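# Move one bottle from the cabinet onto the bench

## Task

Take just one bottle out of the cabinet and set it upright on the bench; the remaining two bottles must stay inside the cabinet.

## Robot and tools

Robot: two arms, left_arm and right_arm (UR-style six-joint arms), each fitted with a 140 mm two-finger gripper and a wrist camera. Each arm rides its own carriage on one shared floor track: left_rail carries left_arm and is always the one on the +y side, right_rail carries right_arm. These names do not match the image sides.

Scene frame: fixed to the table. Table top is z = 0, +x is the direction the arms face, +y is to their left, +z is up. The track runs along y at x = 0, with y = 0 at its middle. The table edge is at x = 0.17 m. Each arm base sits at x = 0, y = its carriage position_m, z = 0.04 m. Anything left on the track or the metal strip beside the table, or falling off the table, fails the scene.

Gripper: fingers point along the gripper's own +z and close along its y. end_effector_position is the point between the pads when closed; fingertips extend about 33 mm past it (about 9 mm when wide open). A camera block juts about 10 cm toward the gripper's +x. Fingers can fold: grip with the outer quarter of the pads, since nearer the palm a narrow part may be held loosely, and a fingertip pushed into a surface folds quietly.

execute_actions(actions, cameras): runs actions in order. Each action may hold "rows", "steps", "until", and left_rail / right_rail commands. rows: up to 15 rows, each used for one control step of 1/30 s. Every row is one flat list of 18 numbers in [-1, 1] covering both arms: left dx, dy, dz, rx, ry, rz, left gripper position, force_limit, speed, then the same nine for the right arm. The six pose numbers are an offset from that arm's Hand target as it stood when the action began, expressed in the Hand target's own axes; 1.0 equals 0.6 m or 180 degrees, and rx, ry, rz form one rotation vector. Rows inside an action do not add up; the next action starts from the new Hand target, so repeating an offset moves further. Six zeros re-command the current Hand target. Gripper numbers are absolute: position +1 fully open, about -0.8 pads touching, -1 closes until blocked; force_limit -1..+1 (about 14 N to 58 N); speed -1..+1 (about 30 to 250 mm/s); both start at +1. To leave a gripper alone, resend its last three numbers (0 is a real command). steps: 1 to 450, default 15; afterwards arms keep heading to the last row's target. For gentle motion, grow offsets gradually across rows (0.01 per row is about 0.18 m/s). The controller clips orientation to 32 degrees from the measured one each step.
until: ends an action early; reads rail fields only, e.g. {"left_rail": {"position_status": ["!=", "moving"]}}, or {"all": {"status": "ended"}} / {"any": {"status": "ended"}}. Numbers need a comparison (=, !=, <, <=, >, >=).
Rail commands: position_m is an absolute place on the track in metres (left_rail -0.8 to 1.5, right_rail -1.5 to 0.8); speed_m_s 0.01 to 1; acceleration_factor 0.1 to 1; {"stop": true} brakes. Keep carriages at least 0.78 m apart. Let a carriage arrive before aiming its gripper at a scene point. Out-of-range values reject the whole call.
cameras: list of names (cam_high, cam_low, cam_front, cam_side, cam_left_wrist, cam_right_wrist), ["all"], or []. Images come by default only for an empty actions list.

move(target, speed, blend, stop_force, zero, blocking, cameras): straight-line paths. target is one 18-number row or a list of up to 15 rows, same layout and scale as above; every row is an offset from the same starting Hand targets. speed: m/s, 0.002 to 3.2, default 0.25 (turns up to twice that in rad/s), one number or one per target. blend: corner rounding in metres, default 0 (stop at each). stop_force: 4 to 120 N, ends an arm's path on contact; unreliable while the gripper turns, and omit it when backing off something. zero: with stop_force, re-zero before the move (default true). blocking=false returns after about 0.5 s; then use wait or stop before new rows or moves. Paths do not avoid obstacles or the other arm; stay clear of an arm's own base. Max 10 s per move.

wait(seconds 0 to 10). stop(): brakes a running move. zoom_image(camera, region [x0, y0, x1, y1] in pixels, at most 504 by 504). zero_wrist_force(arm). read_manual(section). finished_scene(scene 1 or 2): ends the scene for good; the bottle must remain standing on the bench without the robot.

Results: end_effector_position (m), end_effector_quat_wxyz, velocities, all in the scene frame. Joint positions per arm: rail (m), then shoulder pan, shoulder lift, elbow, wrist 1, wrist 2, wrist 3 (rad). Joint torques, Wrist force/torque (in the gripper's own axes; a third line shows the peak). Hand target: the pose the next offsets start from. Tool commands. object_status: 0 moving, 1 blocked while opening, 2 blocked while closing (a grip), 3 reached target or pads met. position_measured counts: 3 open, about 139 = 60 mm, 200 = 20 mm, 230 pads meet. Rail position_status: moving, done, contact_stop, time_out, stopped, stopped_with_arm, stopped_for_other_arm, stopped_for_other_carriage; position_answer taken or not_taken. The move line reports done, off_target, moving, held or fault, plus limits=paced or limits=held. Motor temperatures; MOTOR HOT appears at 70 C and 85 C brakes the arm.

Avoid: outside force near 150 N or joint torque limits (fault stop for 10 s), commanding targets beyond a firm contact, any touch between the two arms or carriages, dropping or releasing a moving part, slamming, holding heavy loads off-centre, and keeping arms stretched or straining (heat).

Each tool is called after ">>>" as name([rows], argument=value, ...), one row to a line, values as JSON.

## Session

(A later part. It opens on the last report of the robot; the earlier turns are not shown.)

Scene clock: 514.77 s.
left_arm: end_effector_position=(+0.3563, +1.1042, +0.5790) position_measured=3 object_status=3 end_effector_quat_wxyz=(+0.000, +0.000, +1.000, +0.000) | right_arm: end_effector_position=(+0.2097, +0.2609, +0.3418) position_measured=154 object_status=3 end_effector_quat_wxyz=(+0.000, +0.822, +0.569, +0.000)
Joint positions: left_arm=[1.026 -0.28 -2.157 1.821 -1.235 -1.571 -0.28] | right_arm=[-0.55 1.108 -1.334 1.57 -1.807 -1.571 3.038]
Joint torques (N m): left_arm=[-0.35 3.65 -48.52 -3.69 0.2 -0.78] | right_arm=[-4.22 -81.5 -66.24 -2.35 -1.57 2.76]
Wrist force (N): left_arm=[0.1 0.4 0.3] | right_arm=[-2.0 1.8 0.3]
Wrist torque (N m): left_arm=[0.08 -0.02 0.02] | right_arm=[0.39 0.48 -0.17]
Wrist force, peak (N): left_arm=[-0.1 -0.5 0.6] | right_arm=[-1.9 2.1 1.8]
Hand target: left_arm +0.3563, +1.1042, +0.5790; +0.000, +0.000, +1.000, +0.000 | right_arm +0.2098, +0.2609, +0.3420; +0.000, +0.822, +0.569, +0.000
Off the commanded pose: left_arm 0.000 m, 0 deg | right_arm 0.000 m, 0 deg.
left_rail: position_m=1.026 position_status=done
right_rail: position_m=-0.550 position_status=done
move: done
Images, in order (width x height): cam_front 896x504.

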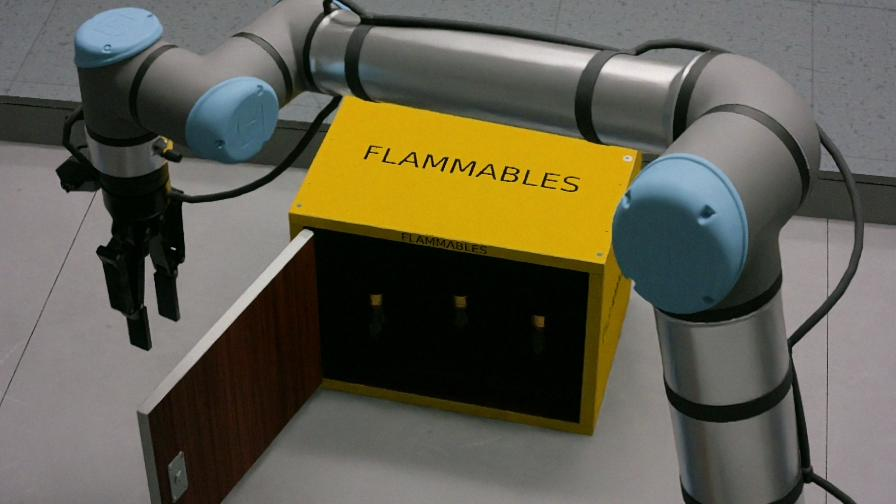

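>>> move([
  [0,0,0,0,0,0,1,1,1,0,0,-0.1,0,0,0,-0.2,0,-1],
  [0,0,0,0,0,0,1,1,1,-0.3058,0.1858,-0.13,0,0,-0.5833,-0.2,0,-1],
], speed=0.4, blend=0.03)

>>> execute_actions([
  {"right_rail": {"position_m": -0.75}, "steps": 150, "until": {"right_rail": {"position_status": ["!=", "moving"]}}},
])

Scene clock: 554.47 s.
left_arm: end_effector_position=(+0.3563, +1.1042, +0.5790) position_measured=3 object_status=3 end_effector_quat_wxyz=(+0.000, +0.000, +1.000, +0.000) | right_arm: end_effector_position=(+0.2497, +0.0500, +0.4200) position_measured=154 object_status=3 end_effector_quat_wxyz=(+0.000, +0.049, +0.999, +0.000)
Joint positions: left_arm=[1.026 -0.28 -2.157 1.821 -1.235 -1.571 -0.28] | right_arm=[-0.55 0.905 -1.671 1.793 -1.693 -1.571 1.003]
Joint torques (N m): left_arm=[-1.33 4.79 -49.26 -3.67 0.79 -1.08] | right_arm=[-14.48 -54.5 -39.28 -2.54 2.37 -2.53]
Wrist force (N): left_arm=[0.3 0.1 0.2] | right_arm=[-2.2 1.8 0.3]
Wrist torque (N m): left_arm=[0.03 -0.06 0.01] | right_arm=[0.40 0.51 0.06]
Wrist force, peak (N): left_arm=[0.9 0.5 0.3] | right_arm=[-1.7 2.0 3.6]
Hand target: left_arm +0.3563, +1.1042, +0.5790; +0.000, +0.000, +1.000, +0.000 | right_arm +0.2497, +0.0499, +0.4200; +0.000, +0.049, +0.999, +0.000
Off the commanded pose: left_arm 0.000 m, 0 deg | right_arm 0.000 m, 0 deg.
left_rail: position_m=1.026 position_status=done
right_rail: position_m=-0.550 position_status=done
move: done

Scene clock: 555.83 s.
left_arm: end_effector_position=(+0.3563, +1.1042, +0.5790) position_measured=3 object_status=3 end_effector_quat_wxyz=(+0.000, +0.000, +1.000, +0.000) | right_arm: end_effector_position=(+0.2497, -0.1501, +0.4200) position_measured=154 object_status=3 end_effector_quat_wxyz=(+0.000, +0.049, +0.999, +0.000)
Joint positions: left_arm=[1.026 -0.28 -2.157 1.821 -1.235 -1.571 -0.28] | right_arm=[-0.75 0.905 -1.671 1.793 -1.693 -1.571 1.003]
Joint torques (N m): left_arm=[-2.98 6.3 -48.89 -3.6 0.41 -0.72] | right_arm=[-11.12 -34.87 -45.05 -3.93 0.73 -2.76]
Wrist force (N): left_arm=[-0.2 0.0 0.1] | right_arm=[-2.1 1.8 0.1]
Wrist torque (N m): left_arm=[-0.01 0.05 0.01] | right_arm=[0.40 0.49 0.06]
Wrist force, peak (N): left_arm=[0.0 -0.1 0.7] | right_arm=[-2.3 3.4 0.6]
Hand target: left_arm +0.3563, +1.1042, +0.5790; +0.000, +0.000, +1.000, +0.000 | right_arm +0.2497, -0.1500, +0.4200; +0.000, +0.049, +0.999, +0.000
Tool commands: left_gripper/position=+1.0 left_gripper/force_limit=+1.0 left_gripper/speed=+1.0 right_gripper/position=-0.2 right_gripper/force_limit=+0.0 right_gripper/speed=-1.0
Off the commanded pose: left_arm 0.000 m, 0 deg | right_arm 0.000 m, 0 deg.
left_rail: position_m=1.026 position_status=done
right_rail: position_m=-0.750 position_status=done

>>> move(target=[0,0,0,0,0,0,1,1,1,-0.1234,0.1126,0.35,0,-0.3611,0,1,0,-0.5], speed=0.35, cameras=["cam_right_wrist","cam_front","cam_side"])

Scene clock: 567.20 s.
left_arm: end_effector_position=(+0.3563, +1.1042, +0.5790) position_measured=3 object_status=3 end_effector_quat_wxyz=(+0.000, +0.000, +1.000, +0.000) | right_arm: end_effector_position=(+0.3299, -0.0900, +0.2100) position_measured=3 object_status=3 end_effector_quat_wxyz=(+0.537, +0.041, +0.842, -0.026)
Joint positions: left_arm=[1.026 -0.28 -2.157 1.821 -1.235 -1.571 -0.28] | right_arm=[-0.75 1.283 -1.168 2.151 -2.939 -2.668 1.143]
Joint torques (N m): left_arm=[2.75 6.51 -49.5 -3.42 0.53 -0.9] | right_arm=[7.1 -44.67 -18.1 -7.7 -4.59 -2.84]
Wrist force (N): left_arm=[0.0 0.3 0.1] | right_arm=[-3.0 0.8 0.9]
Wrist torque (N m): left_arm=[0.08 0.02 0.00] | right_arm=[0.47 1.26 0.36]
Wrist force, peak (N): left_arm=[0.4 -0.8 0.0] | right_arm=[-2.9 2.0 -0.6]
Hand target: left_arm +0.3563, +1.1042, +0.5790; +0.000, +0.000, +1.000, +0.000 | right_arm +0.3299, -0.0900, +0.2100; +0.537, +0.041, +0.842, -0.026
Off the commanded pose: left_arm 0.000 m, 0 deg | right_arm 0.000 m, 0 deg.
left_rail: position_m=1.026 position_status=done
right_rail: position_m=-0.750 position_status=done
move: done
camera_calibration:
cam_right_wrist: T_world_to_cam=[[0.0826069, 0.995103, 0.0542722, 0.0594938], [0.0770681, -0.060674, 0.995178, -0.240704], [0.993598, -0.0780259, -0.0817028, -0.136279], [0, 0, 0, 1]] pos_world=[0.149042, -0.0844403, 0.22518]
Images, in order (width x height): cam_front 896x504, cam_side 896x504, cam_right_wrist 896x504.

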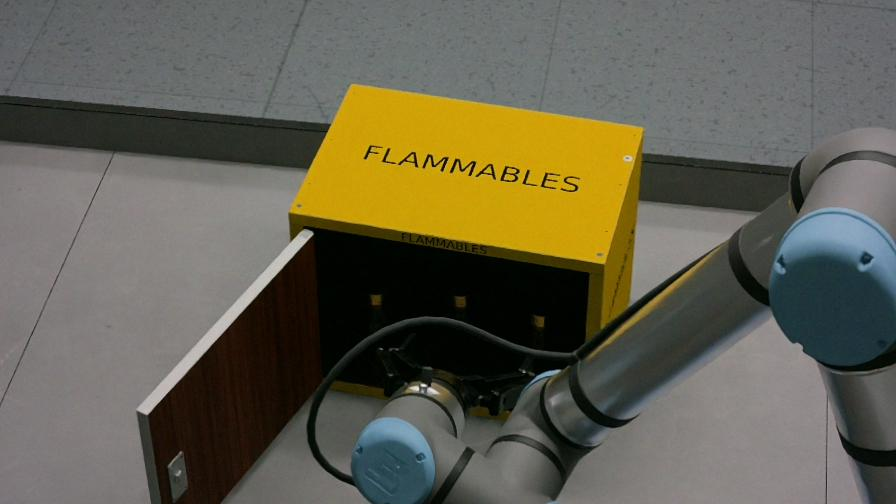

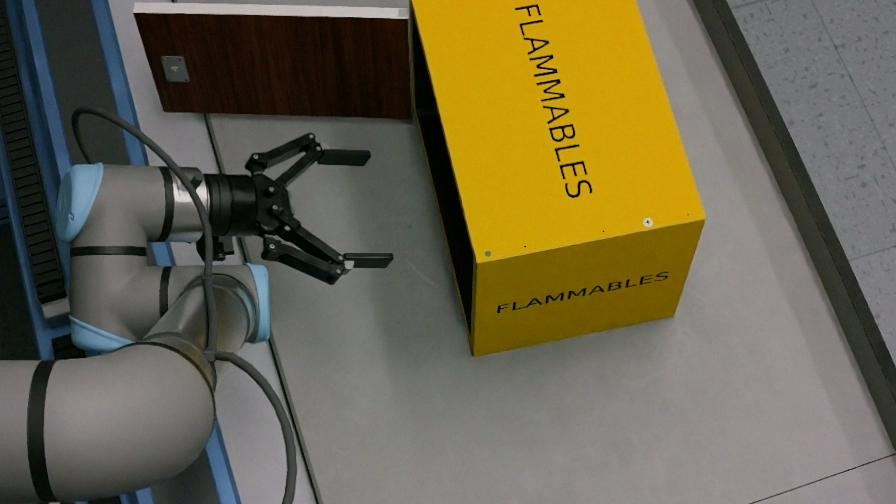

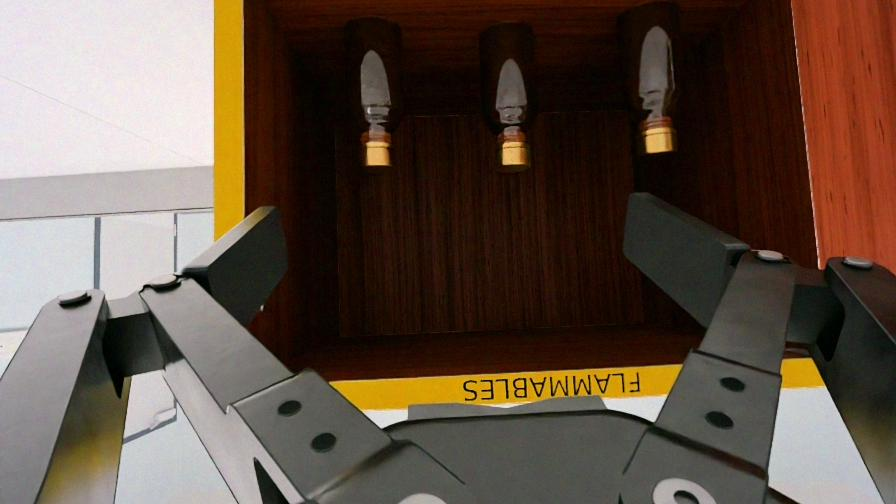

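>>> zoom_image(camera="cam_right_wrist", region=[300, 0, 720, 240])

Scaled by 1.200 from the camera's 896x504 image, which has a finer 1280x720 frame.

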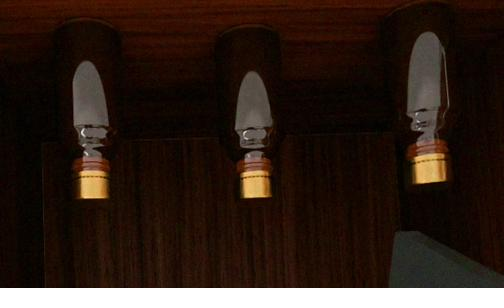

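>>> move(target=[0,0,0,0,0,0,1,1,1,0.146,-0.0814,0.2114,0,0.0278,0,0,0,-0.3], speed=0.2, cameras=["cam_right_wrist","cam_front","cam_side"])

>>> zoom_image(camera="cam_right_wrist", region=[280, 0, 680, 300])

Scene clock: 651.97 s.
left_arm: end_effector_position=(+0.3563, +1.1042, +0.5790) position_measured=3 object_status=3 end_effector_quat_wxyz=(+0.000, +0.000, +1.000, +0.000) | right_arm: end_effector_position=(+0.4027, -0.1462, +0.0771) position_measured=129 object_status=3 end_effector_quat_wxyz=(+0.499, +0.042, +0.865, -0.024)
Joint positions: left_arm=[1.026 -0.28 -2.157 1.821 -1.235 -1.571 -0.28] | right_arm=[-0.75 1.125 -0.983 2.243 -3.364 -2.522 0.943]
Joint torques (N m): left_arm=[0.27 6.16 -48.68 -3.07 0.41 -0.96] | right_arm=[-16.37 -48.94 -5.92 -7.65 0.2 -3.15]
Wrist force (N): left_arm=[0.5 0.4 -0.2] | right_arm=[-2.6 1.1 0.9]
Wrist torque (N m): left_arm=[0.10 -0.11 0.01] | right_arm=[0.52 1.16 0.36]
Wrist force, peak (N): left_arm=[0.1 -0.3 0.7] | right_arm=[-4.1 1.6 -0.8]
Hand target: left_arm +0.3563, +1.1042, +0.5790; +0.000, +0.000, +1.000, +0.000 | right_arm +0.4028, -0.1462, +0.0770; +0.499, +0.042, +0.865, -0.024
Off the commanded pose: left_arm 0.000 m, 0 deg | right_arm 0.000 m, 0 deg.
left_rail: position_m=1.026 position_status=done
right_rail: position_m=-0.750 position_status=done
move: done
camera_calibration:
cam_right_wrist: T_world_to_cam=[[0.0872792, 0.99464, 0.0554363, 0.11463], [0.163001, -0.0691576, 0.984199, -0.152403], [0.982758, -0.076864, -0.168163, -0.212728], [0, 0, 0, 1]] pos_world=[0.223897, -0.140906, 0.107867]
Images, in order (width x height): cam_front 896x504, cam_side 896x504, cam_right_wrist 896x504.

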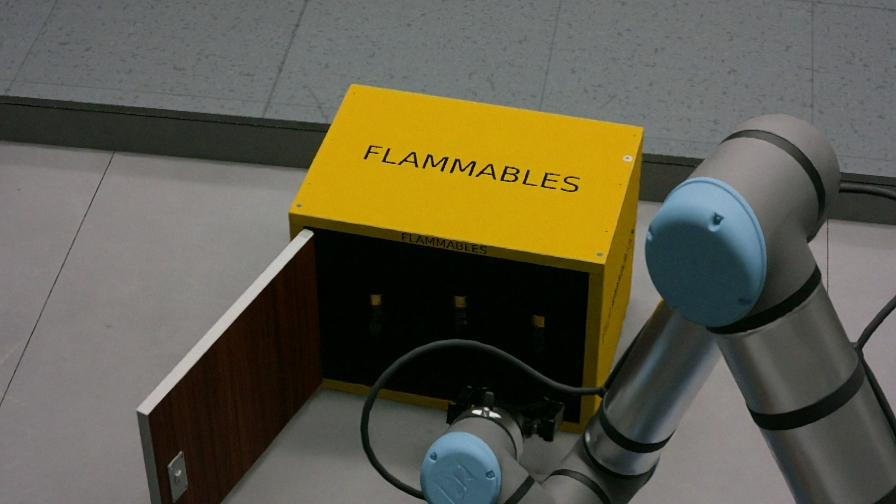

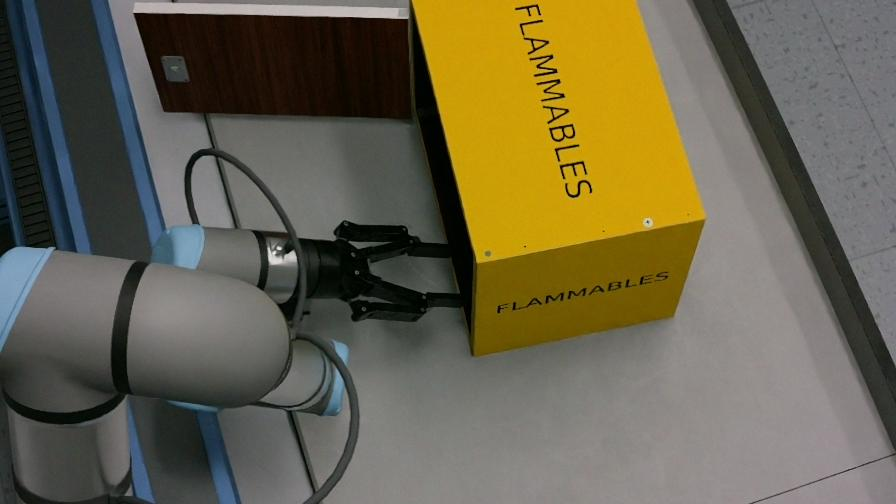

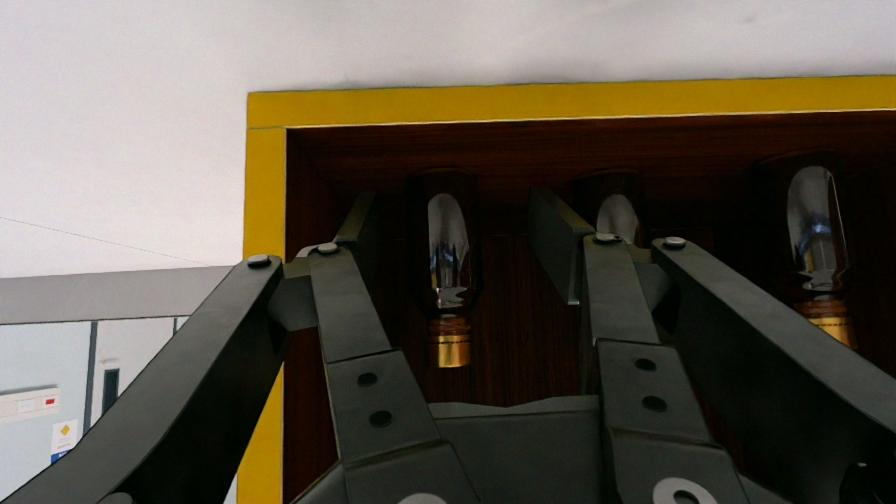

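Scaled by 1.260 from the camera's 896x504 image, which has a finer 1280x720 frame.

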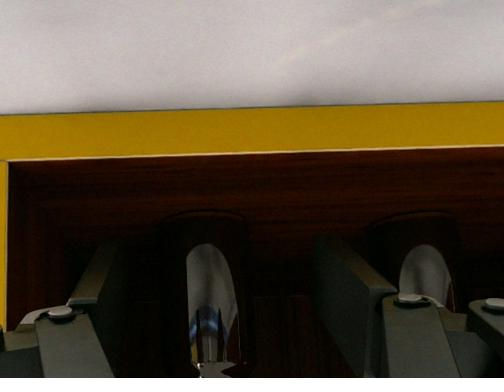

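>>> move(target=[0,0,0,0,0,0,1,1,1,-0.0633,-0.0023,0.1097,0,0,0,0,0,-0.3], speed=0.1, cameras=["cam_right_wrist","cam_front"])

>>> zoom_image(camera="cam_right_wrist", region=[280, 80, 680, 380])

Scene clock: 676.73 s.
left_arm: end_effector_position=(+0.3563, +1.1042, +0.5790) position_measured=3 object_status=3 end_effector_quat_wxyz=(+0.000, +0.000, +1.000, +0.000) | right_arm: end_effector_position=(+0.4781, -0.1550, +0.0770) position_measured=129 object_status=3 end_effector_quat_wxyz=(+0.499, +0.042, +0.865, -0.024)
Joint positions: left_arm=[1.026 -0.28 -2.157 1.821 -1.235 -1.571 -0.28] | right_arm=[-0.75 1.012 -0.948 2.209 -3.488 -2.458 0.788]
Joint torques (N m): left_arm=[0.05 5.72 -49.76 -3.43 0.38 -0.94] | right_arm=[-15.94 -51.75 -34 -7.47 0.67 -2.75]
Wrist force (N): left_arm=[0.0 0.2 0.0] | right_arm=[-2.7 0.8 0.4]
Wrist torque (N m): left_arm=[0.05 0.00 0.01] | right_arm=[0.45 1.19 0.36]
Wrist force, peak (N): left_arm=[0.6 -0.3 0.6] | right_arm=[-3.3 0.8 0.7]
Hand target: left_arm +0.3563, +1.1042, +0.5790; +0.000, +0.000, +1.000, +0.000 | right_arm +0.4783, -0.1550, +0.0770; +0.499, +0.042, +0.865, -0.024
Off the commanded pose: left_arm 0.000 m, 0 deg | right_arm 0.000 m, 0 deg.
left_rail: position_m=1.026 position_status=done
right_rail: position_m=-0.750 position_status=done
move: done
camera_calibration:
cam_right_wrist: T_world_to_cam=[[0.0872792, 0.99464, 0.0554363, 0.116711], [0.163001, -0.0691576, 0.984199, -0.165278], [0.982758, -0.076864, -0.168163, -0.287399], [0, 0, 0, 1]] pos_world=[0.299197, -0.149606, 0.107867]
Images, in order (width x height): cam_front 896x504, cam_right_wrist 896x504.

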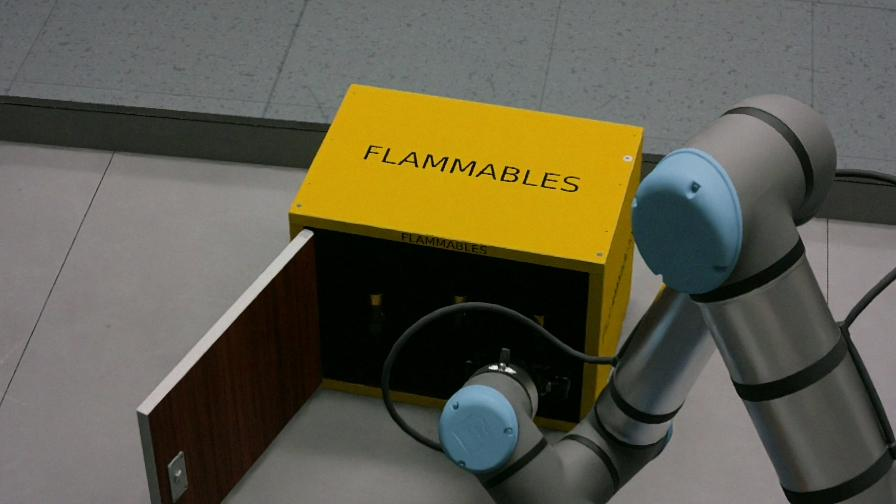

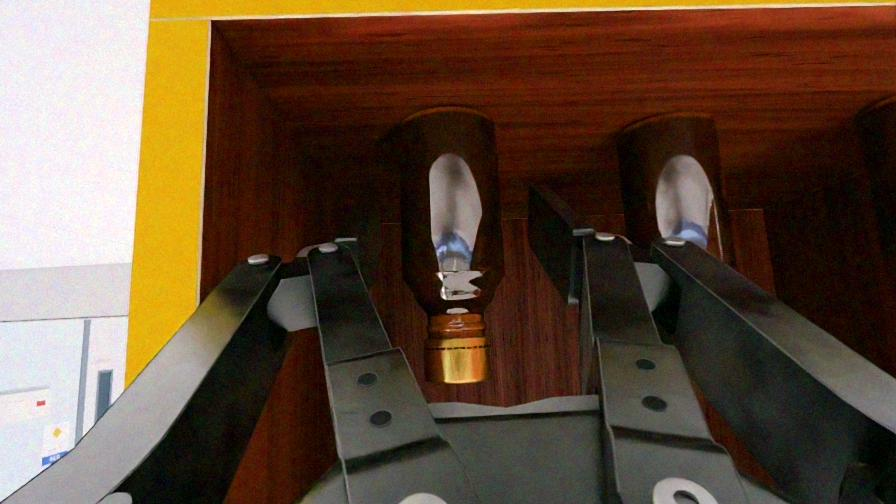

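Scaled by 1.260 from the camera's 896x504 image, which has a finer 1280x720 frame.

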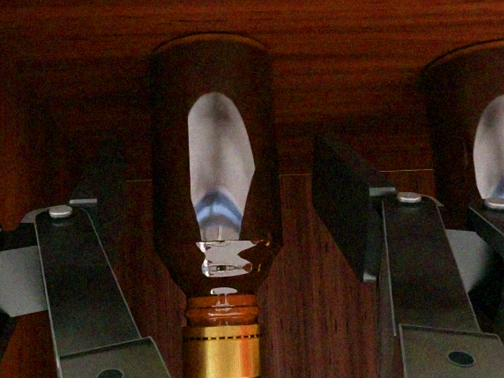

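>>> execute_actions([
  {"rows": [[0,0,0,0,0,0,1,1,1,0,0,0,0,0,0,-1,-0.7,-1]], "steps": 75},
], cameras=["cam_right_wrist"])

Scene clock: 702.20 s.
left_arm: end_effector_position=(+0.3563, +1.1042, +0.5790) position_measured=3 object_status=3 end_effector_quat_wxyz=(+0.000, +0.000, +1.000, +0.000) | right_arm: end_effector_position=(+0.4783, -0.1550, +0.0770) position_measured=162 object_status=2 end_effector_quat_wxyz=(+0.499, +0.042, +0.865, -0.024)
Joint positions: left_arm=[1.026 -0.28 -2.157 1.821 -1.235 -1.571 -0.28] | right_arm=[-0.75 1.012 -0.948 2.209 -3.488 -2.458 0.788]
Joint torques (N m): left_arm=[-1.05 6.99 -49.86 -3.31 0.39 -1.08] | right_arm=[-7.32 -52.62 -30.51 -2.68 0.53 -1.83]
Wrist force (N): left_arm=[0.2 0.1 0.0] | right_arm=[-6.5 -1.6 -5.0]
Wrist torque (N m): left_arm=[0.03 -0.04 0.01] | right_arm=[0.48 1.01 0.27]
Wrist force, peak (N): left_arm=[0.8 0.4 0.1] | right_arm=[-7.0 -1.2 -5.1]
Hand target: left_arm +0.3563, +1.1042, +0.5790; +0.000, +0.000, +1.000, +0.000 | right_arm +0.4783, -0.1550, +0.0770; +0.499, +0.042, +0.865, -0.024
Off the commanded pose: left_arm 0.000 m, 0 deg | right_arm 0.000 m, 0 deg.
left_rail: position_m=1.026 position_status=done
right_rail: position_m=-0.750 position_status=done
camera_calibration:
cam_right_wrist: T_world_to_cam=[[0.0871813, 0.994648, 0.0554524, 0.116822], [0.163007, -0.0691574, 0.984198, -0.16532], [0.982765, -0.0767645, -0.168164, -0.28759], [0, 0, 0, 1]] pos_world=[0.299397, -0.149706, 0.107867]
Images, in order (width x height): cam_right_wrist 896x504.

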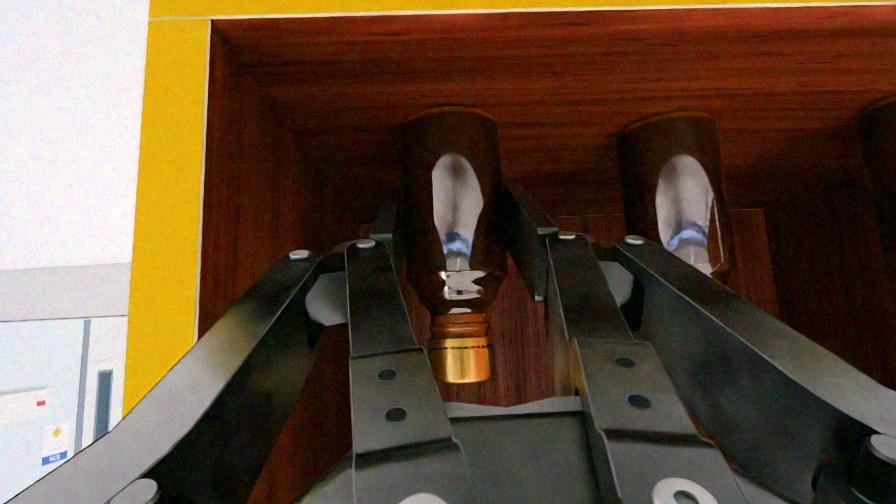

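>>> move(target=[0,0,0,0,0,0,1,1,1,-0.0433,0,-0.025,0,0,0,-1,-0.7,-1], speed=0.06, cameras=["cam_right_wrist"])

Scene clock: 722.47 s.
left_arm: end_effector_position=(+0.3563, +1.1042, +0.5790) position_measured=3 object_status=3 end_effector_quat_wxyz=(+0.000, +0.000, +1.000, +0.000) | right_arm: end_effector_position=(+0.4783, -0.1550, +0.1068) position_measured=162 object_status=2 end_effector_quat_wxyz=(+0.499, +0.042, +0.865, -0.024)
Joint positions: left_arm=[1.026 -0.28 -2.157 1.821 -1.235 -1.571 -0.28] | right_arm=[-0.75 1.012 -1.005 2.212 -3.435 -2.458 0.788]
Joint torques (N m): left_arm=[1.53 7.84 -48.67 -3.33 0.58 -1.41] | right_arm=[-2.45 -86.73 -9.4 -3.55 -4 3.25]
Wrist force (N): left_arm=[0.4 0.3 0.1] | right_arm=[-0.4 0.2 1.7]
Wrist torque (N m): left_arm=[0.06 -0.09 0.01] | right_arm=[0.32 1.26 0.30]
Wrist force, peak (N): left_arm=[0.5 0.5 0.7] | right_arm=[-7.1 -1.2 -5.0]
Hand target: left_arm +0.3563, +1.1042, +0.5790; +0.000, +0.000, +1.000, +0.000 | right_arm +0.4783, -0.1550, +0.1070; +0.499, +0.042, +0.865, -0.024
Off the commanded pose: left_arm 0.000 m, 0 deg | right_arm 0.000 m, 0 deg.
left_rail: position_m=1.026 position_status=done
right_rail: position_m=-0.750 position_status=done
move: done
camera_calibration:
cam_right_wrist: T_world_to_cam=[[0.0871813, 0.994648, 0.0554524, 0.115169], [0.163007, -0.0691574, 0.984198, -0.194649], [0.982765, -0.0767645, -0.168164, -0.282579], [0, 0, 0, 1]] pos_world=[0.299397, -0.149706, 0.137667]
Images, in order (width x height): cam_right_wrist 896x504.

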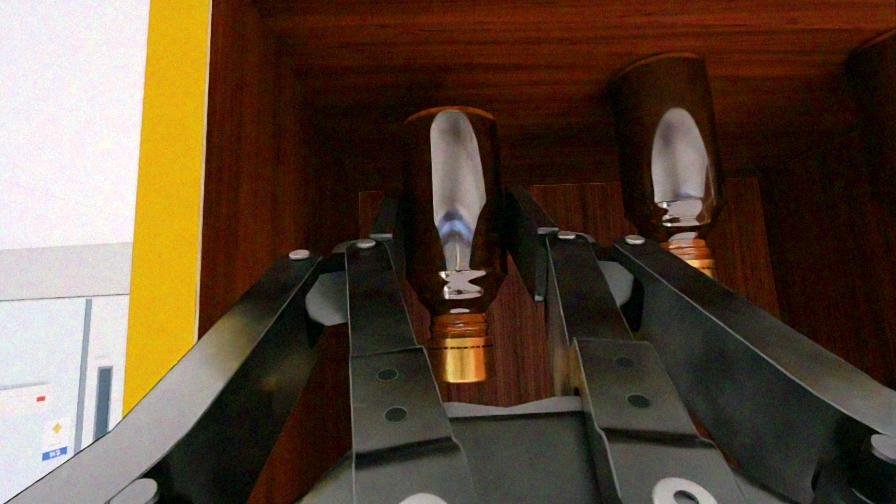

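>>> move(target=[0,0,0,0,0,0,1,1,1,0.1675,0,-0.29,0,0,0,-1,-0.7,-1], speed=0.15)

>>> execute_actions([
  {"right_rail": {"position_m": -0.95, "speed_m_s": 0.3, "acceleration_factor": 0.4}, "steps": 150, "until": {"right_rail": {"position_status": ["!=", "moving"]}}},
], cameras=["cam_right_wrist","cam_front","cam_side"])

Scene clock: 741.07 s.
left_arm: end_effector_position=(+0.3563, +1.1042, +0.5790) position_measured=3 object_status=3 end_effector_quat_wxyz=(+0.000, +0.000, +1.000, +0.000) | right_arm: end_effector_position=(+0.2783, -0.1355, +0.1069) position_measured=162 object_status=2 end_effector_quat_wxyz=(+0.499, +0.042, +0.865, -0.024)
Joint positions: left_arm=[1.026 -0.28 -2.157 1.821 -1.235 -1.571 -0.28] | right_arm=[-0.75 1.32 -1.11 2.265 -2.984 -2.598 1.271]
Joint torques (N m): left_arm=[1.4 7.9 -49.34 -3.08 0.62 -1.38] | right_arm=[8.23 -74.15 -40.6 -3.16 -5.32 3.56]
Wrist force (N): left_arm=[0.2 0.2 0.5] | right_arm=[-0.3 0.4 1.7]
Wrist torque (N m): left_arm=[0.05 -0.03 0.01] | right_arm=[0.37 1.26 0.13]
Wrist force, peak (N): left_arm=[0.3 0.8 0.3] | right_arm=[-1.2 0.3 3.1]
Hand target: left_arm +0.3563, +1.1042, +0.5790; +0.000, +0.000, +1.000, +0.000 | right_arm +0.2783, -0.1354, +0.1069; +0.499, +0.042, +0.865, -0.024
Off the commanded pose: left_arm 0.000 m, 0 deg | right_arm 0.000 m, 0 deg.
left_rail: position_m=1.026 position_status=done
right_rail: position_m=-0.750 position_status=done
move: done

Scene clock: 742.67 s.
left_arm: end_effector_position=(+0.3563, +1.1042, +0.5790) position_measured=3 object_status=3 end_effector_quat_wxyz=(+0.000, +0.000, +1.000, +0.000) | right_arm: end_effector_position=(+0.2783, -0.3354, +0.1070) position_measured=162 object_status=2 end_effector_quat_wxyz=(+0.499, +0.042, +0.865, -0.024)
Joint positions: left_arm=[1.026 -0.28 -2.157 1.821 -1.235 -1.571 -0.28] | right_arm=[-0.95 1.32 -1.11 2.265 -2.983 -2.598 1.272]
Joint torques (N m): left_arm=[0.5 7.08 -50.05 -3.01 0.53 -1.25] | right_arm=[1.51 -68.38 -18.64 -3.96 -4.79 3.56]
Wrist force (N): left_arm=[0.3 0.1 0.1] | right_arm=[-0.3 0.4 1.7]
Wrist torque (N m): left_arm=[0.02 -0.05 0.01] | right_arm=[0.36 1.26 0.13]
Wrist force, peak (N): left_arm=[0.4 0.1 0.8] | right_arm=[-0.9 2.3 2.0]
Hand target: left_arm +0.3563, +1.1042, +0.5790; +0.000, +0.000, +1.000, +0.000 | right_arm +0.2783, -0.3354, +0.1069; +0.499, +0.042, +0.865, -0.024
Tool commands: left_gripper/position=+1.0 left_gripper/force_limit=+1.0 left_gripper/speed=+1.0 right_gripper/position=-1.0 right_gripper/force_limit=-0.7 right_gripper/speed=-1.0
Off the commanded pose: left_arm 0.000 m, 0 deg | right_arm 0.000 m, 0 deg.
left_rail: position_m=1.026 position_status=done
right_rail: position_m=-0.950 speed_m_s=0.30 position_status=done
camera_calibration:
cam_right_wrist: T_world_to_cam=[[0.087198, 0.994641, 0.0555574, 0.312015], [0.163, -0.0692636, 0.984192, -0.174655], [0.982765, -0.0767637, -0.168166, -0.0998569], [0, 0, 0, 1]] pos_world=[0.0993975, -0.330106, 0.137767]
Images, in order (width x height): cam_front 896x504, cam_side 896x504, cam_right_wrist 896x504.

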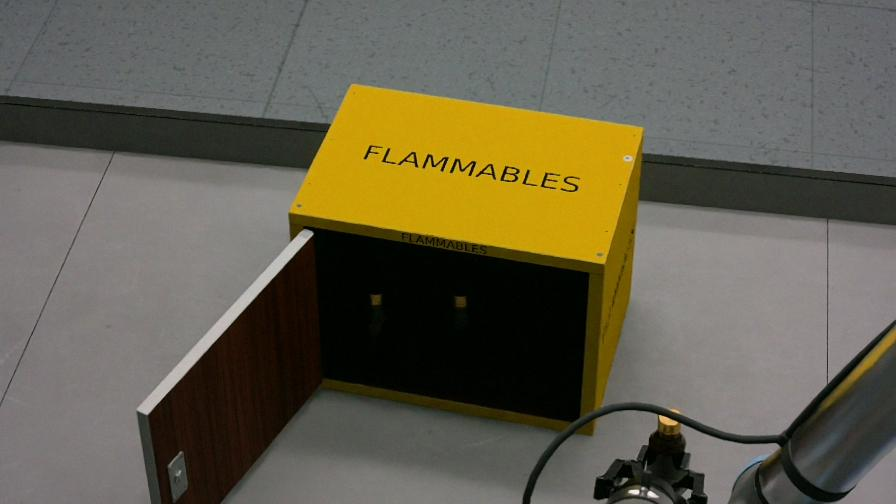

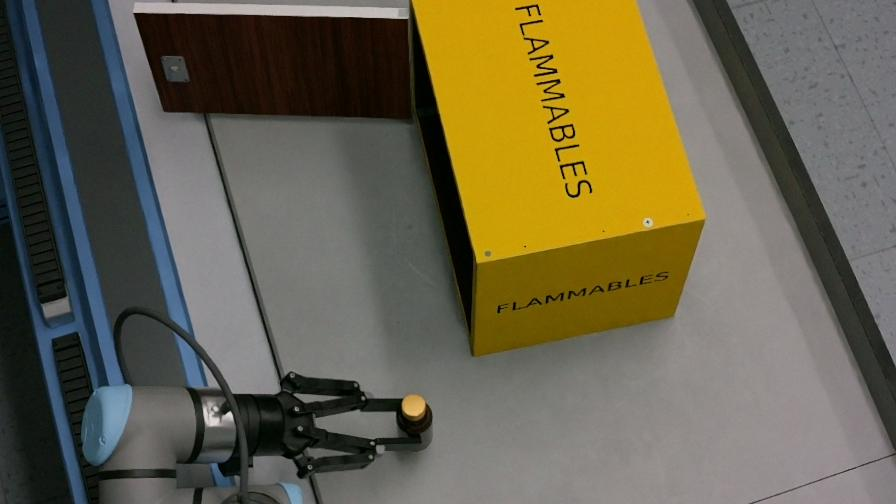

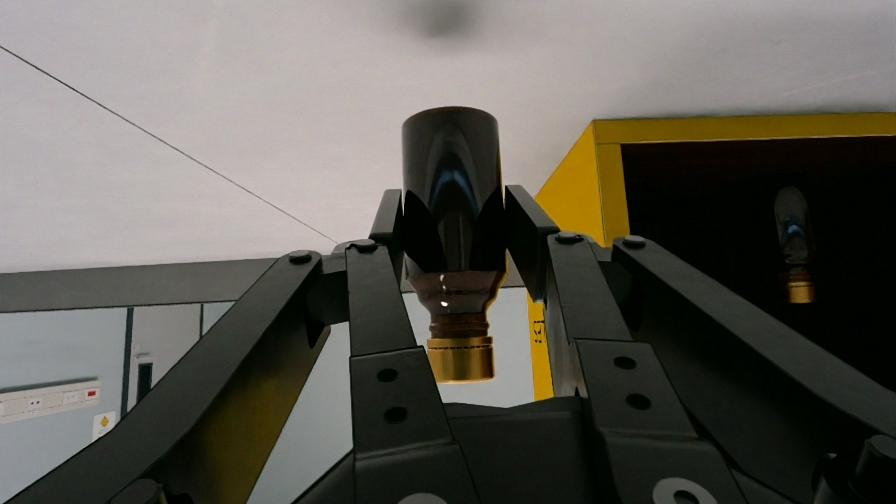

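>>> move(target=[0,0,0,0,0,0,1,1,1,0.05196,0,0.03,0,0,0,-1,-0.7,-1], speed=0.08)

>>> move(target=[0,0,0,0,0,0,1,1,1,0.03175,0,0.01833,0,0,0,-1,-0.7,-1], speed=0.015, stop_force=4, cameras=["cam_right_wrist"])

Scene clock: 764.20 s.
left_arm: end_effector_position=(+0.3563, +1.1042, +0.5790) position_measured=3 object_status=3 end_effector_quat_wxyz=(+0.000, +0.000, +1.000, +0.000) | right_arm: end_effector_position=(+0.2782, -0.3356, +0.0710) position_measured=162 object_status=2 end_effector_quat_wxyz=(+0.499, +0.042, +0.865, -0.024)
Joint positions: left_arm=[1.026 -0.28 -2.157 1.821 -1.235 -1.571 -0.28] | right_arm=[-0.95 1.32 -1.039 2.266 -3.055 -2.598 1.272]
Joint torques (N m): left_arm=[-0.02 7.05 -49.61 -2.63 0.65 -1.42] | right_arm=[4.12 -48.93 -37.58 -8.32 -3.41 -2.94]
Wrist force (N): left_arm=[-0.1 0.0 0.2] | right_arm=[-0.4 0.4 1.8]
Wrist torque (N m): left_arm=[0.00 0.02 0.01] | right_arm=[0.36 1.28 0.35]
Wrist force, peak (N): left_arm=[0.8 0.3 0.8] | right_arm=[-0.2 0.4 2.5]
Hand target: left_arm +0.3563, +1.1042, +0.5790; +0.000, +0.000, +1.000, +0.000 | right_arm +0.2783, -0.3355, +0.0709; +0.499, +0.042, +0.865, -0.024
Off the commanded pose: left_arm 0.000 m, 0 deg | right_arm 0.000 m, 0 deg.
left_rail: position_m=1.026 position_status=done
right_rail: position_m=-0.950 speed_m_s=0.30 position_status=done
move: done

Scene clock: 766.50 s.
left_arm: end_effector_position=(+0.3563, +1.1042, +0.5790) position_measured=3 object_status=3 end_effector_quat_wxyz=(+0.000, +0.000, +1.000, +0.000) | right_arm: end_effector_position=(+0.2783, -0.3355, +0.0592) position_measured=162 object_status=2 end_effector_quat_wxyz=(+0.499, +0.042, +0.865, -0.024)
Joint positions: left_arm=[1.026 -0.28 -2.157 1.821 -1.235 -1.571 -0.28] | right_arm=[-0.95 1.32 -1.015 2.265 -3.078 -2.598 1.272]
Joint torques (N m): left_arm=[-0.54 7.99 -50.02 -2.62 0.87 -1.59] | right_arm=[5.16 -78.23 -6.32 -3.41 -3.84 1.35]
Wrist force (N): left_arm=[0.1 -0.3 0.3] | right_arm=[-1.9 2.0 0.1]
Wrist torque (N m): left_arm=[-0.08 -0.02 0.01] | right_arm=[0.67 1.19 0.32]
Wrist force, peak (N): left_arm=[0.5 0.7 -0.3] | right_arm=[-14.1 -0.2 -6.0]
Hand target: left_arm +0.3563, +1.1042, +0.5790; +0.000, +0.000, +1.000, +0.000 | right_arm +0.2783, -0.3355, +0.0592; +0.499, +0.042, +0.865, -0.024 (not the last commanded pose)
Off the commanded pose: left_arm 0.000 m, 0 deg | right_arm 0.010 m, 0 deg.
left_rail: position_m=1.026 position_status=done
right_rail: position_m=-0.950 speed_m_s=0.30 position_status=done
move: contact (right_arm)
camera_calibration:
cam_right_wrist: T_world_to_cam=[[0.0871867, 0.994648, 0.0554499, 0.314679], [0.163104, -0.0691635, 0.984182, -0.127686], [0.982749, -0.0767634, -0.168262, -0.107868], [0, 0, 0, 1]] pos_world=[0.0993971, -0.330106, 0.0900672]
Images, in order (width x height): cam_right_wrist 896x504.

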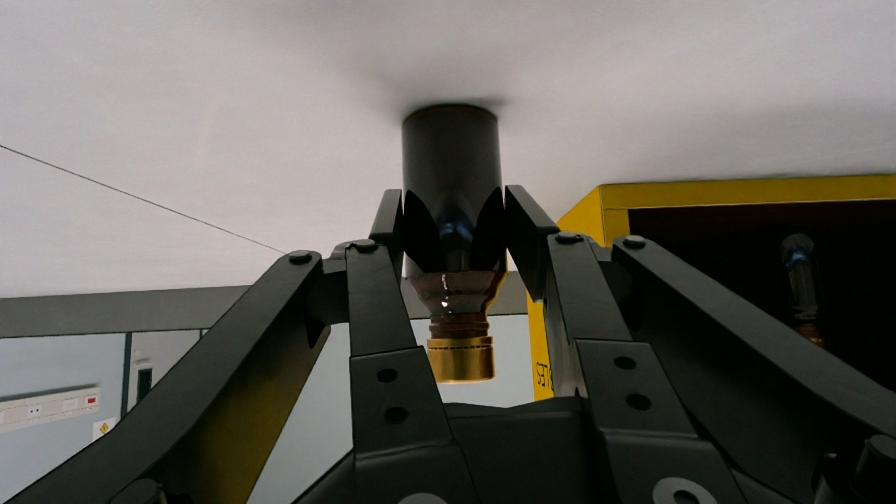

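>>> execute_actions([
  {"rows": [[0,0,0,0,0,0,1,1,1,0,0,0,0,0,0,0.05,-0.7,-1]], "steps": 45},
])

>>> move(target=[0,0,0,0,0,0,1,1,1,0.1,0,-0.1732,0,0,0,0.05,-0.7,-1], speed=0.12, cameras=["cam_right_wrist","cam_side","cam_front"])

Scene clock: 785.43 s.
left_arm: end_effector_position=(+0.3563, +1.1042, +0.5790) position_measured=3 object_status=3 end_effector_quat_wxyz=(+0.000, +0.000, +1.000, +0.000) | right_arm: end_effector_position=(+0.2783, -0.3355, +0.0592) position_measured=123 object_status=3 end_effector_quat_wxyz=(+0.499, +0.042, +0.865, -0.024)
Joint positions: left_arm=[1.026 -0.28 -2.157 1.821 -1.235 -1.571 -0.28] | right_arm=[-0.95 1.32 -1.015 2.265 -3.078 -2.598 1.272]
Joint torques (N m): left_arm=[-1.55 7.5 -50.46 -2.67 0.68 -1.25] | right_arm=[4.16 -75.84 -8.68 -4.37 -4.31 -1.39]
Wrist force (N): left_arm=[0.3 0.1 0.2] | right_arm=[-2.6 1.8 -0.2]
Wrist torque (N m): left_arm=[0.02 -0.06 0.01] | right_arm=[0.68 1.20 0.35]
Wrist force, peak (N): left_arm=[0.7 0.1 0.4] | right_arm=[-2.8 1.9 -0.3]
Hand target: left_arm +0.3563, +1.1042, +0.5790; +0.000, +0.000, +1.000, +0.000 | right_arm +0.2783, -0.3354, +0.0592; +0.499, +0.042, +0.865, -0.024
Off the commanded pose: left_arm 0.000 m, 0 deg | right_arm 0.000 m, 0 deg.
left_rail: position_m=1.026 position_status=done
right_rail: position_m=-0.950 speed_m_s=0.30 position_status=done

Scene clock: 787.23 s.
left_arm: end_effector_position=(+0.3563, +1.1042, +0.5790) position_measured=3 object_status=3 end_effector_quat_wxyz=(+0.000, +0.000, +1.000, +0.000) | right_arm: end_effector_position=(+0.1589, -0.3238, +0.0592) position_measured=123 object_status=3 end_effector_quat_wxyz=(+0.499, +0.042, +0.865, -0.024)
Joint positions: left_arm=[1.026 -0.28 -2.157 1.821 -1.235 -1.571 -0.28] | right_arm=[-0.95 1.51 -1.073 2.223 -2.658 -2.617 1.644]
Joint torques (N m): left_arm=[-1.31 9.32 -49.33 -2.92 0.87 -1.43] | right_arm=[6.76 -77.67 -39.36 -2.31 -0.17 3.47]
Wrist force (N): left_arm=[0.4 -0.3 0.4] | right_arm=[-2.0 1.9 -0.2]
Wrist torque (N m): left_arm=[-0.06 -0.08 0.01] | right_arm=[0.70 1.01 0.13]
Wrist force, peak (N): left_arm=[0.6 -0.7 0.4] | right_arm=[-3.1 1.6 1.2]
Hand target: left_arm +0.3563, +1.1042, +0.5790; +0.000, +0.000, +1.000, +0.000 | right_arm +0.1588, -0.3238, +0.0592; +0.499, +0.042, +0.865, -0.024
Off the commanded pose: left_arm 0.000 m, 0 deg | right_arm 0.000 m, 0 deg.
left_rail: position_m=1.026 position_status=done
right_rail: position_m=-0.950 speed_m_s=0.30 position_status=done
move: done
camera_calibration:
cam_right_wrist: T_world_to_cam=[[0.0871813, 0.994648, 0.0554524, 0.313452], [0.163007, -0.0691574, 0.984198, -0.107403], [0.982765, -0.0767645, -0.168164, 0.0103615], [0, 0, 0, 1]] pos_world=[-0.0200025, -0.318406, 0.0900671]
Images, in order (width x height): cam_front 896x504, cam_side 896x504, cam_right_wrist 896x504.

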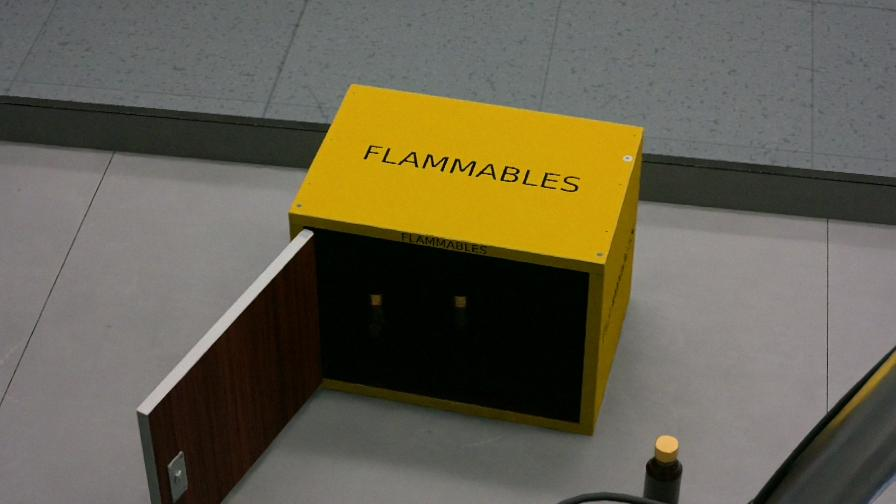

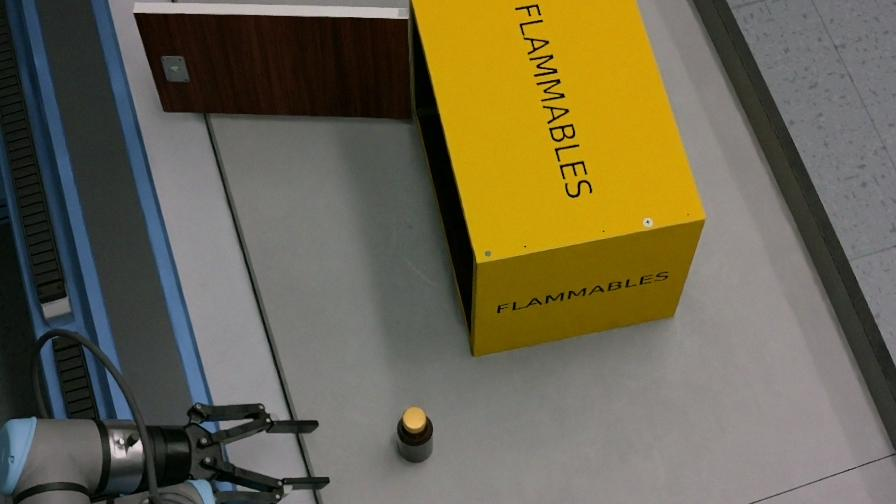

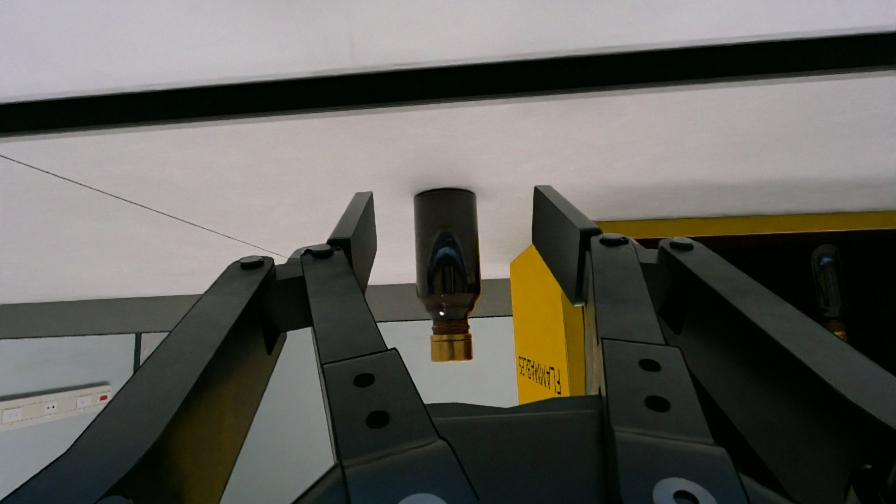

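>>> execute_actions([
  {"left_rail": {"position_m": 0.6, "speed_m_s": 0.6, "acceleration_factor": 0.6}, "steps": 150, "until": {"left_rail": {"position_status": ["!=", "moving"]}}},
])

>>> move(target=[0.0788,-0.6728,0.59,0,0,0.6144,-1,-1,0,0,0,0,0,0,0,0.05,-0.7,-1], speed=0.35, cameras=["cam_front","cam_high"])

Scene clock: 867.90 s.
left_arm: end_effector_position=(+0.3563, +0.6786, +0.5790) position_measured=3 object_status=3 end_effector_quat_wxyz=(+0.000, +0.000, +1.000, +0.000) | right_arm: end_effector_position=(+0.1588, -0.3238, +0.0592) position_measured=123 object_status=3 end_effector_quat_wxyz=(+0.499, +0.042, +0.865, -0.024)
Joint positions: left_arm=[0.6 -0.28 -2.157 1.821 -1.235 -1.571 -0.281] | right_arm=[-0.95 1.51 -1.073 2.223 -2.658 -2.617 1.644]
Joint torques (N m): left_arm=[-1.27 6.77 -50.52 -2.81 0.87 -1.51] | right_arm=[8.11 -78.1 -39 -2.37 -0.66 3.35]
Wrist force (N): left_arm=[0.3 0.0 0.2] | right_arm=[-2.1 1.8 -0.4]
Wrist torque (N m): left_arm=[0.01 -0.07 0.02] | right_arm=[0.69 1.02 0.13]
Wrist force, peak (N): left_arm=[0.3 1.8 0.3] | right_arm=[-2.4 2.2 -0.7]
Hand target: left_arm +0.3563, +0.6786, +0.5790; +0.000, +0.000, +1.000, +0.000 | right_arm +0.1588, -0.3238, +0.0592; +0.499, +0.042, +0.865, -0.024
Tool commands: left_gripper/position=+1.0 left_gripper/force_limit=+1.0 left_gripper/speed=+1.0 right_gripper/position=+0.05 right_gripper/force_limit=-0.7 right_gripper/speed=-1.0
Off the commanded pose: left_arm 0.000 m, 0 deg | right_arm 0.000 m, 0 deg.
left_rail: position_m=0.600 speed_m_s=0.60 position_status=done
right_rail: position_m=-0.950 speed_m_s=0.30 position_status=done

Scene clock: 871.43 s.
left_arm: end_effector_position=(+0.3091, +0.2750, +0.2251) position_measured=233 object_status=3 end_effector_quat_wxyz=(+0.000, +0.822, +0.570, +0.000) | right_arm: end_effector_position=(+0.1588, -0.3238, +0.0592) position_measured=123 object_status=3 end_effector_quat_wxyz=(+0.499, +0.042, +0.865, -0.024)
Joint positions: left_arm=[0.6 -1.209 -1.962 2.36 -1.969 -1.571 0.72] | right_arm=[-0.95 1.51 -1.073 2.223 -2.658 -2.617 1.644]
Joint torques (N m): left_arm=[-14.44 -8.9 -37.35 -7.3 -2.05 3.62] | right_arm=[7.35 -76.42 -38.9 -2.32 -1.43 3.29]
Wrist force (N): left_arm=[0.2 0.1 -0.4] | right_arm=[-2.3 2.0 -0.4]
Wrist torque (N m): left_arm=[0.01 -0.03 -0.20] | right_arm=[0.73 1.08 0.13]
Wrist force, peak (N): left_arm=[-0.3 1.1 -0.9] | right_arm=[-2.5 2.3 -0.1]
Hand target: left_arm +0.3091, +0.2748, +0.2250; +0.000, +0.822, +0.569, +0.000 | right_arm +0.1588, -0.3238, +0.0592; +0.499, +0.042, +0.865, -0.024
Off the commanded pose: left_arm 0.000 m, 0 deg | right_arm 0.000 m, 0 deg.
left_rail: position_m=0.600 speed_m_s=0.60 position_status=done
right_rail: position_m=-0.950 speed_m_s=0.30 position_status=done
move: done
Images, in order (width x height): cam_high 896x504, cam_front 896x504.

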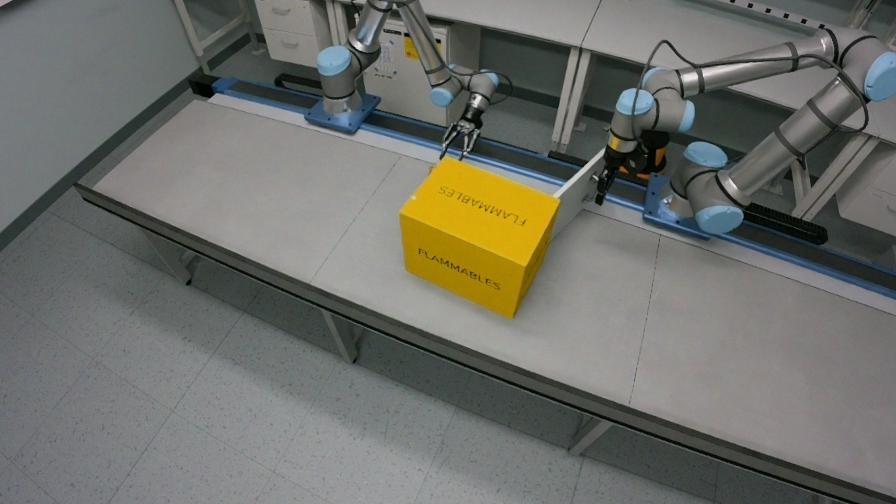

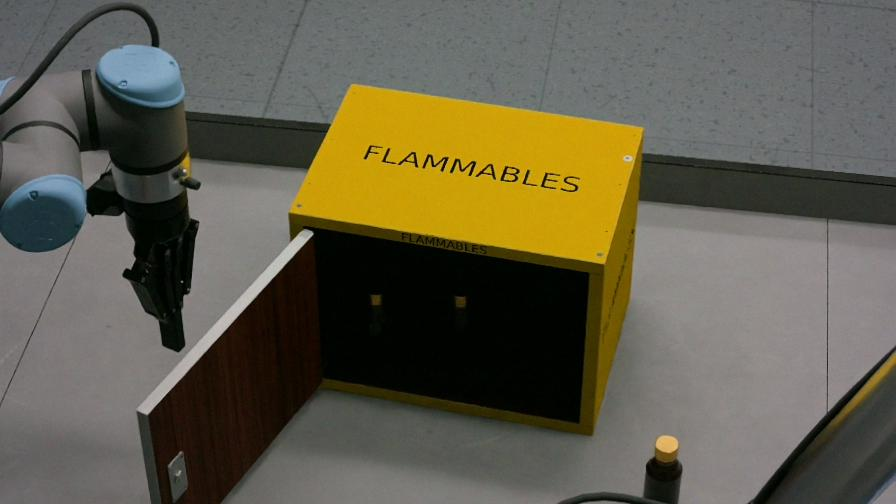

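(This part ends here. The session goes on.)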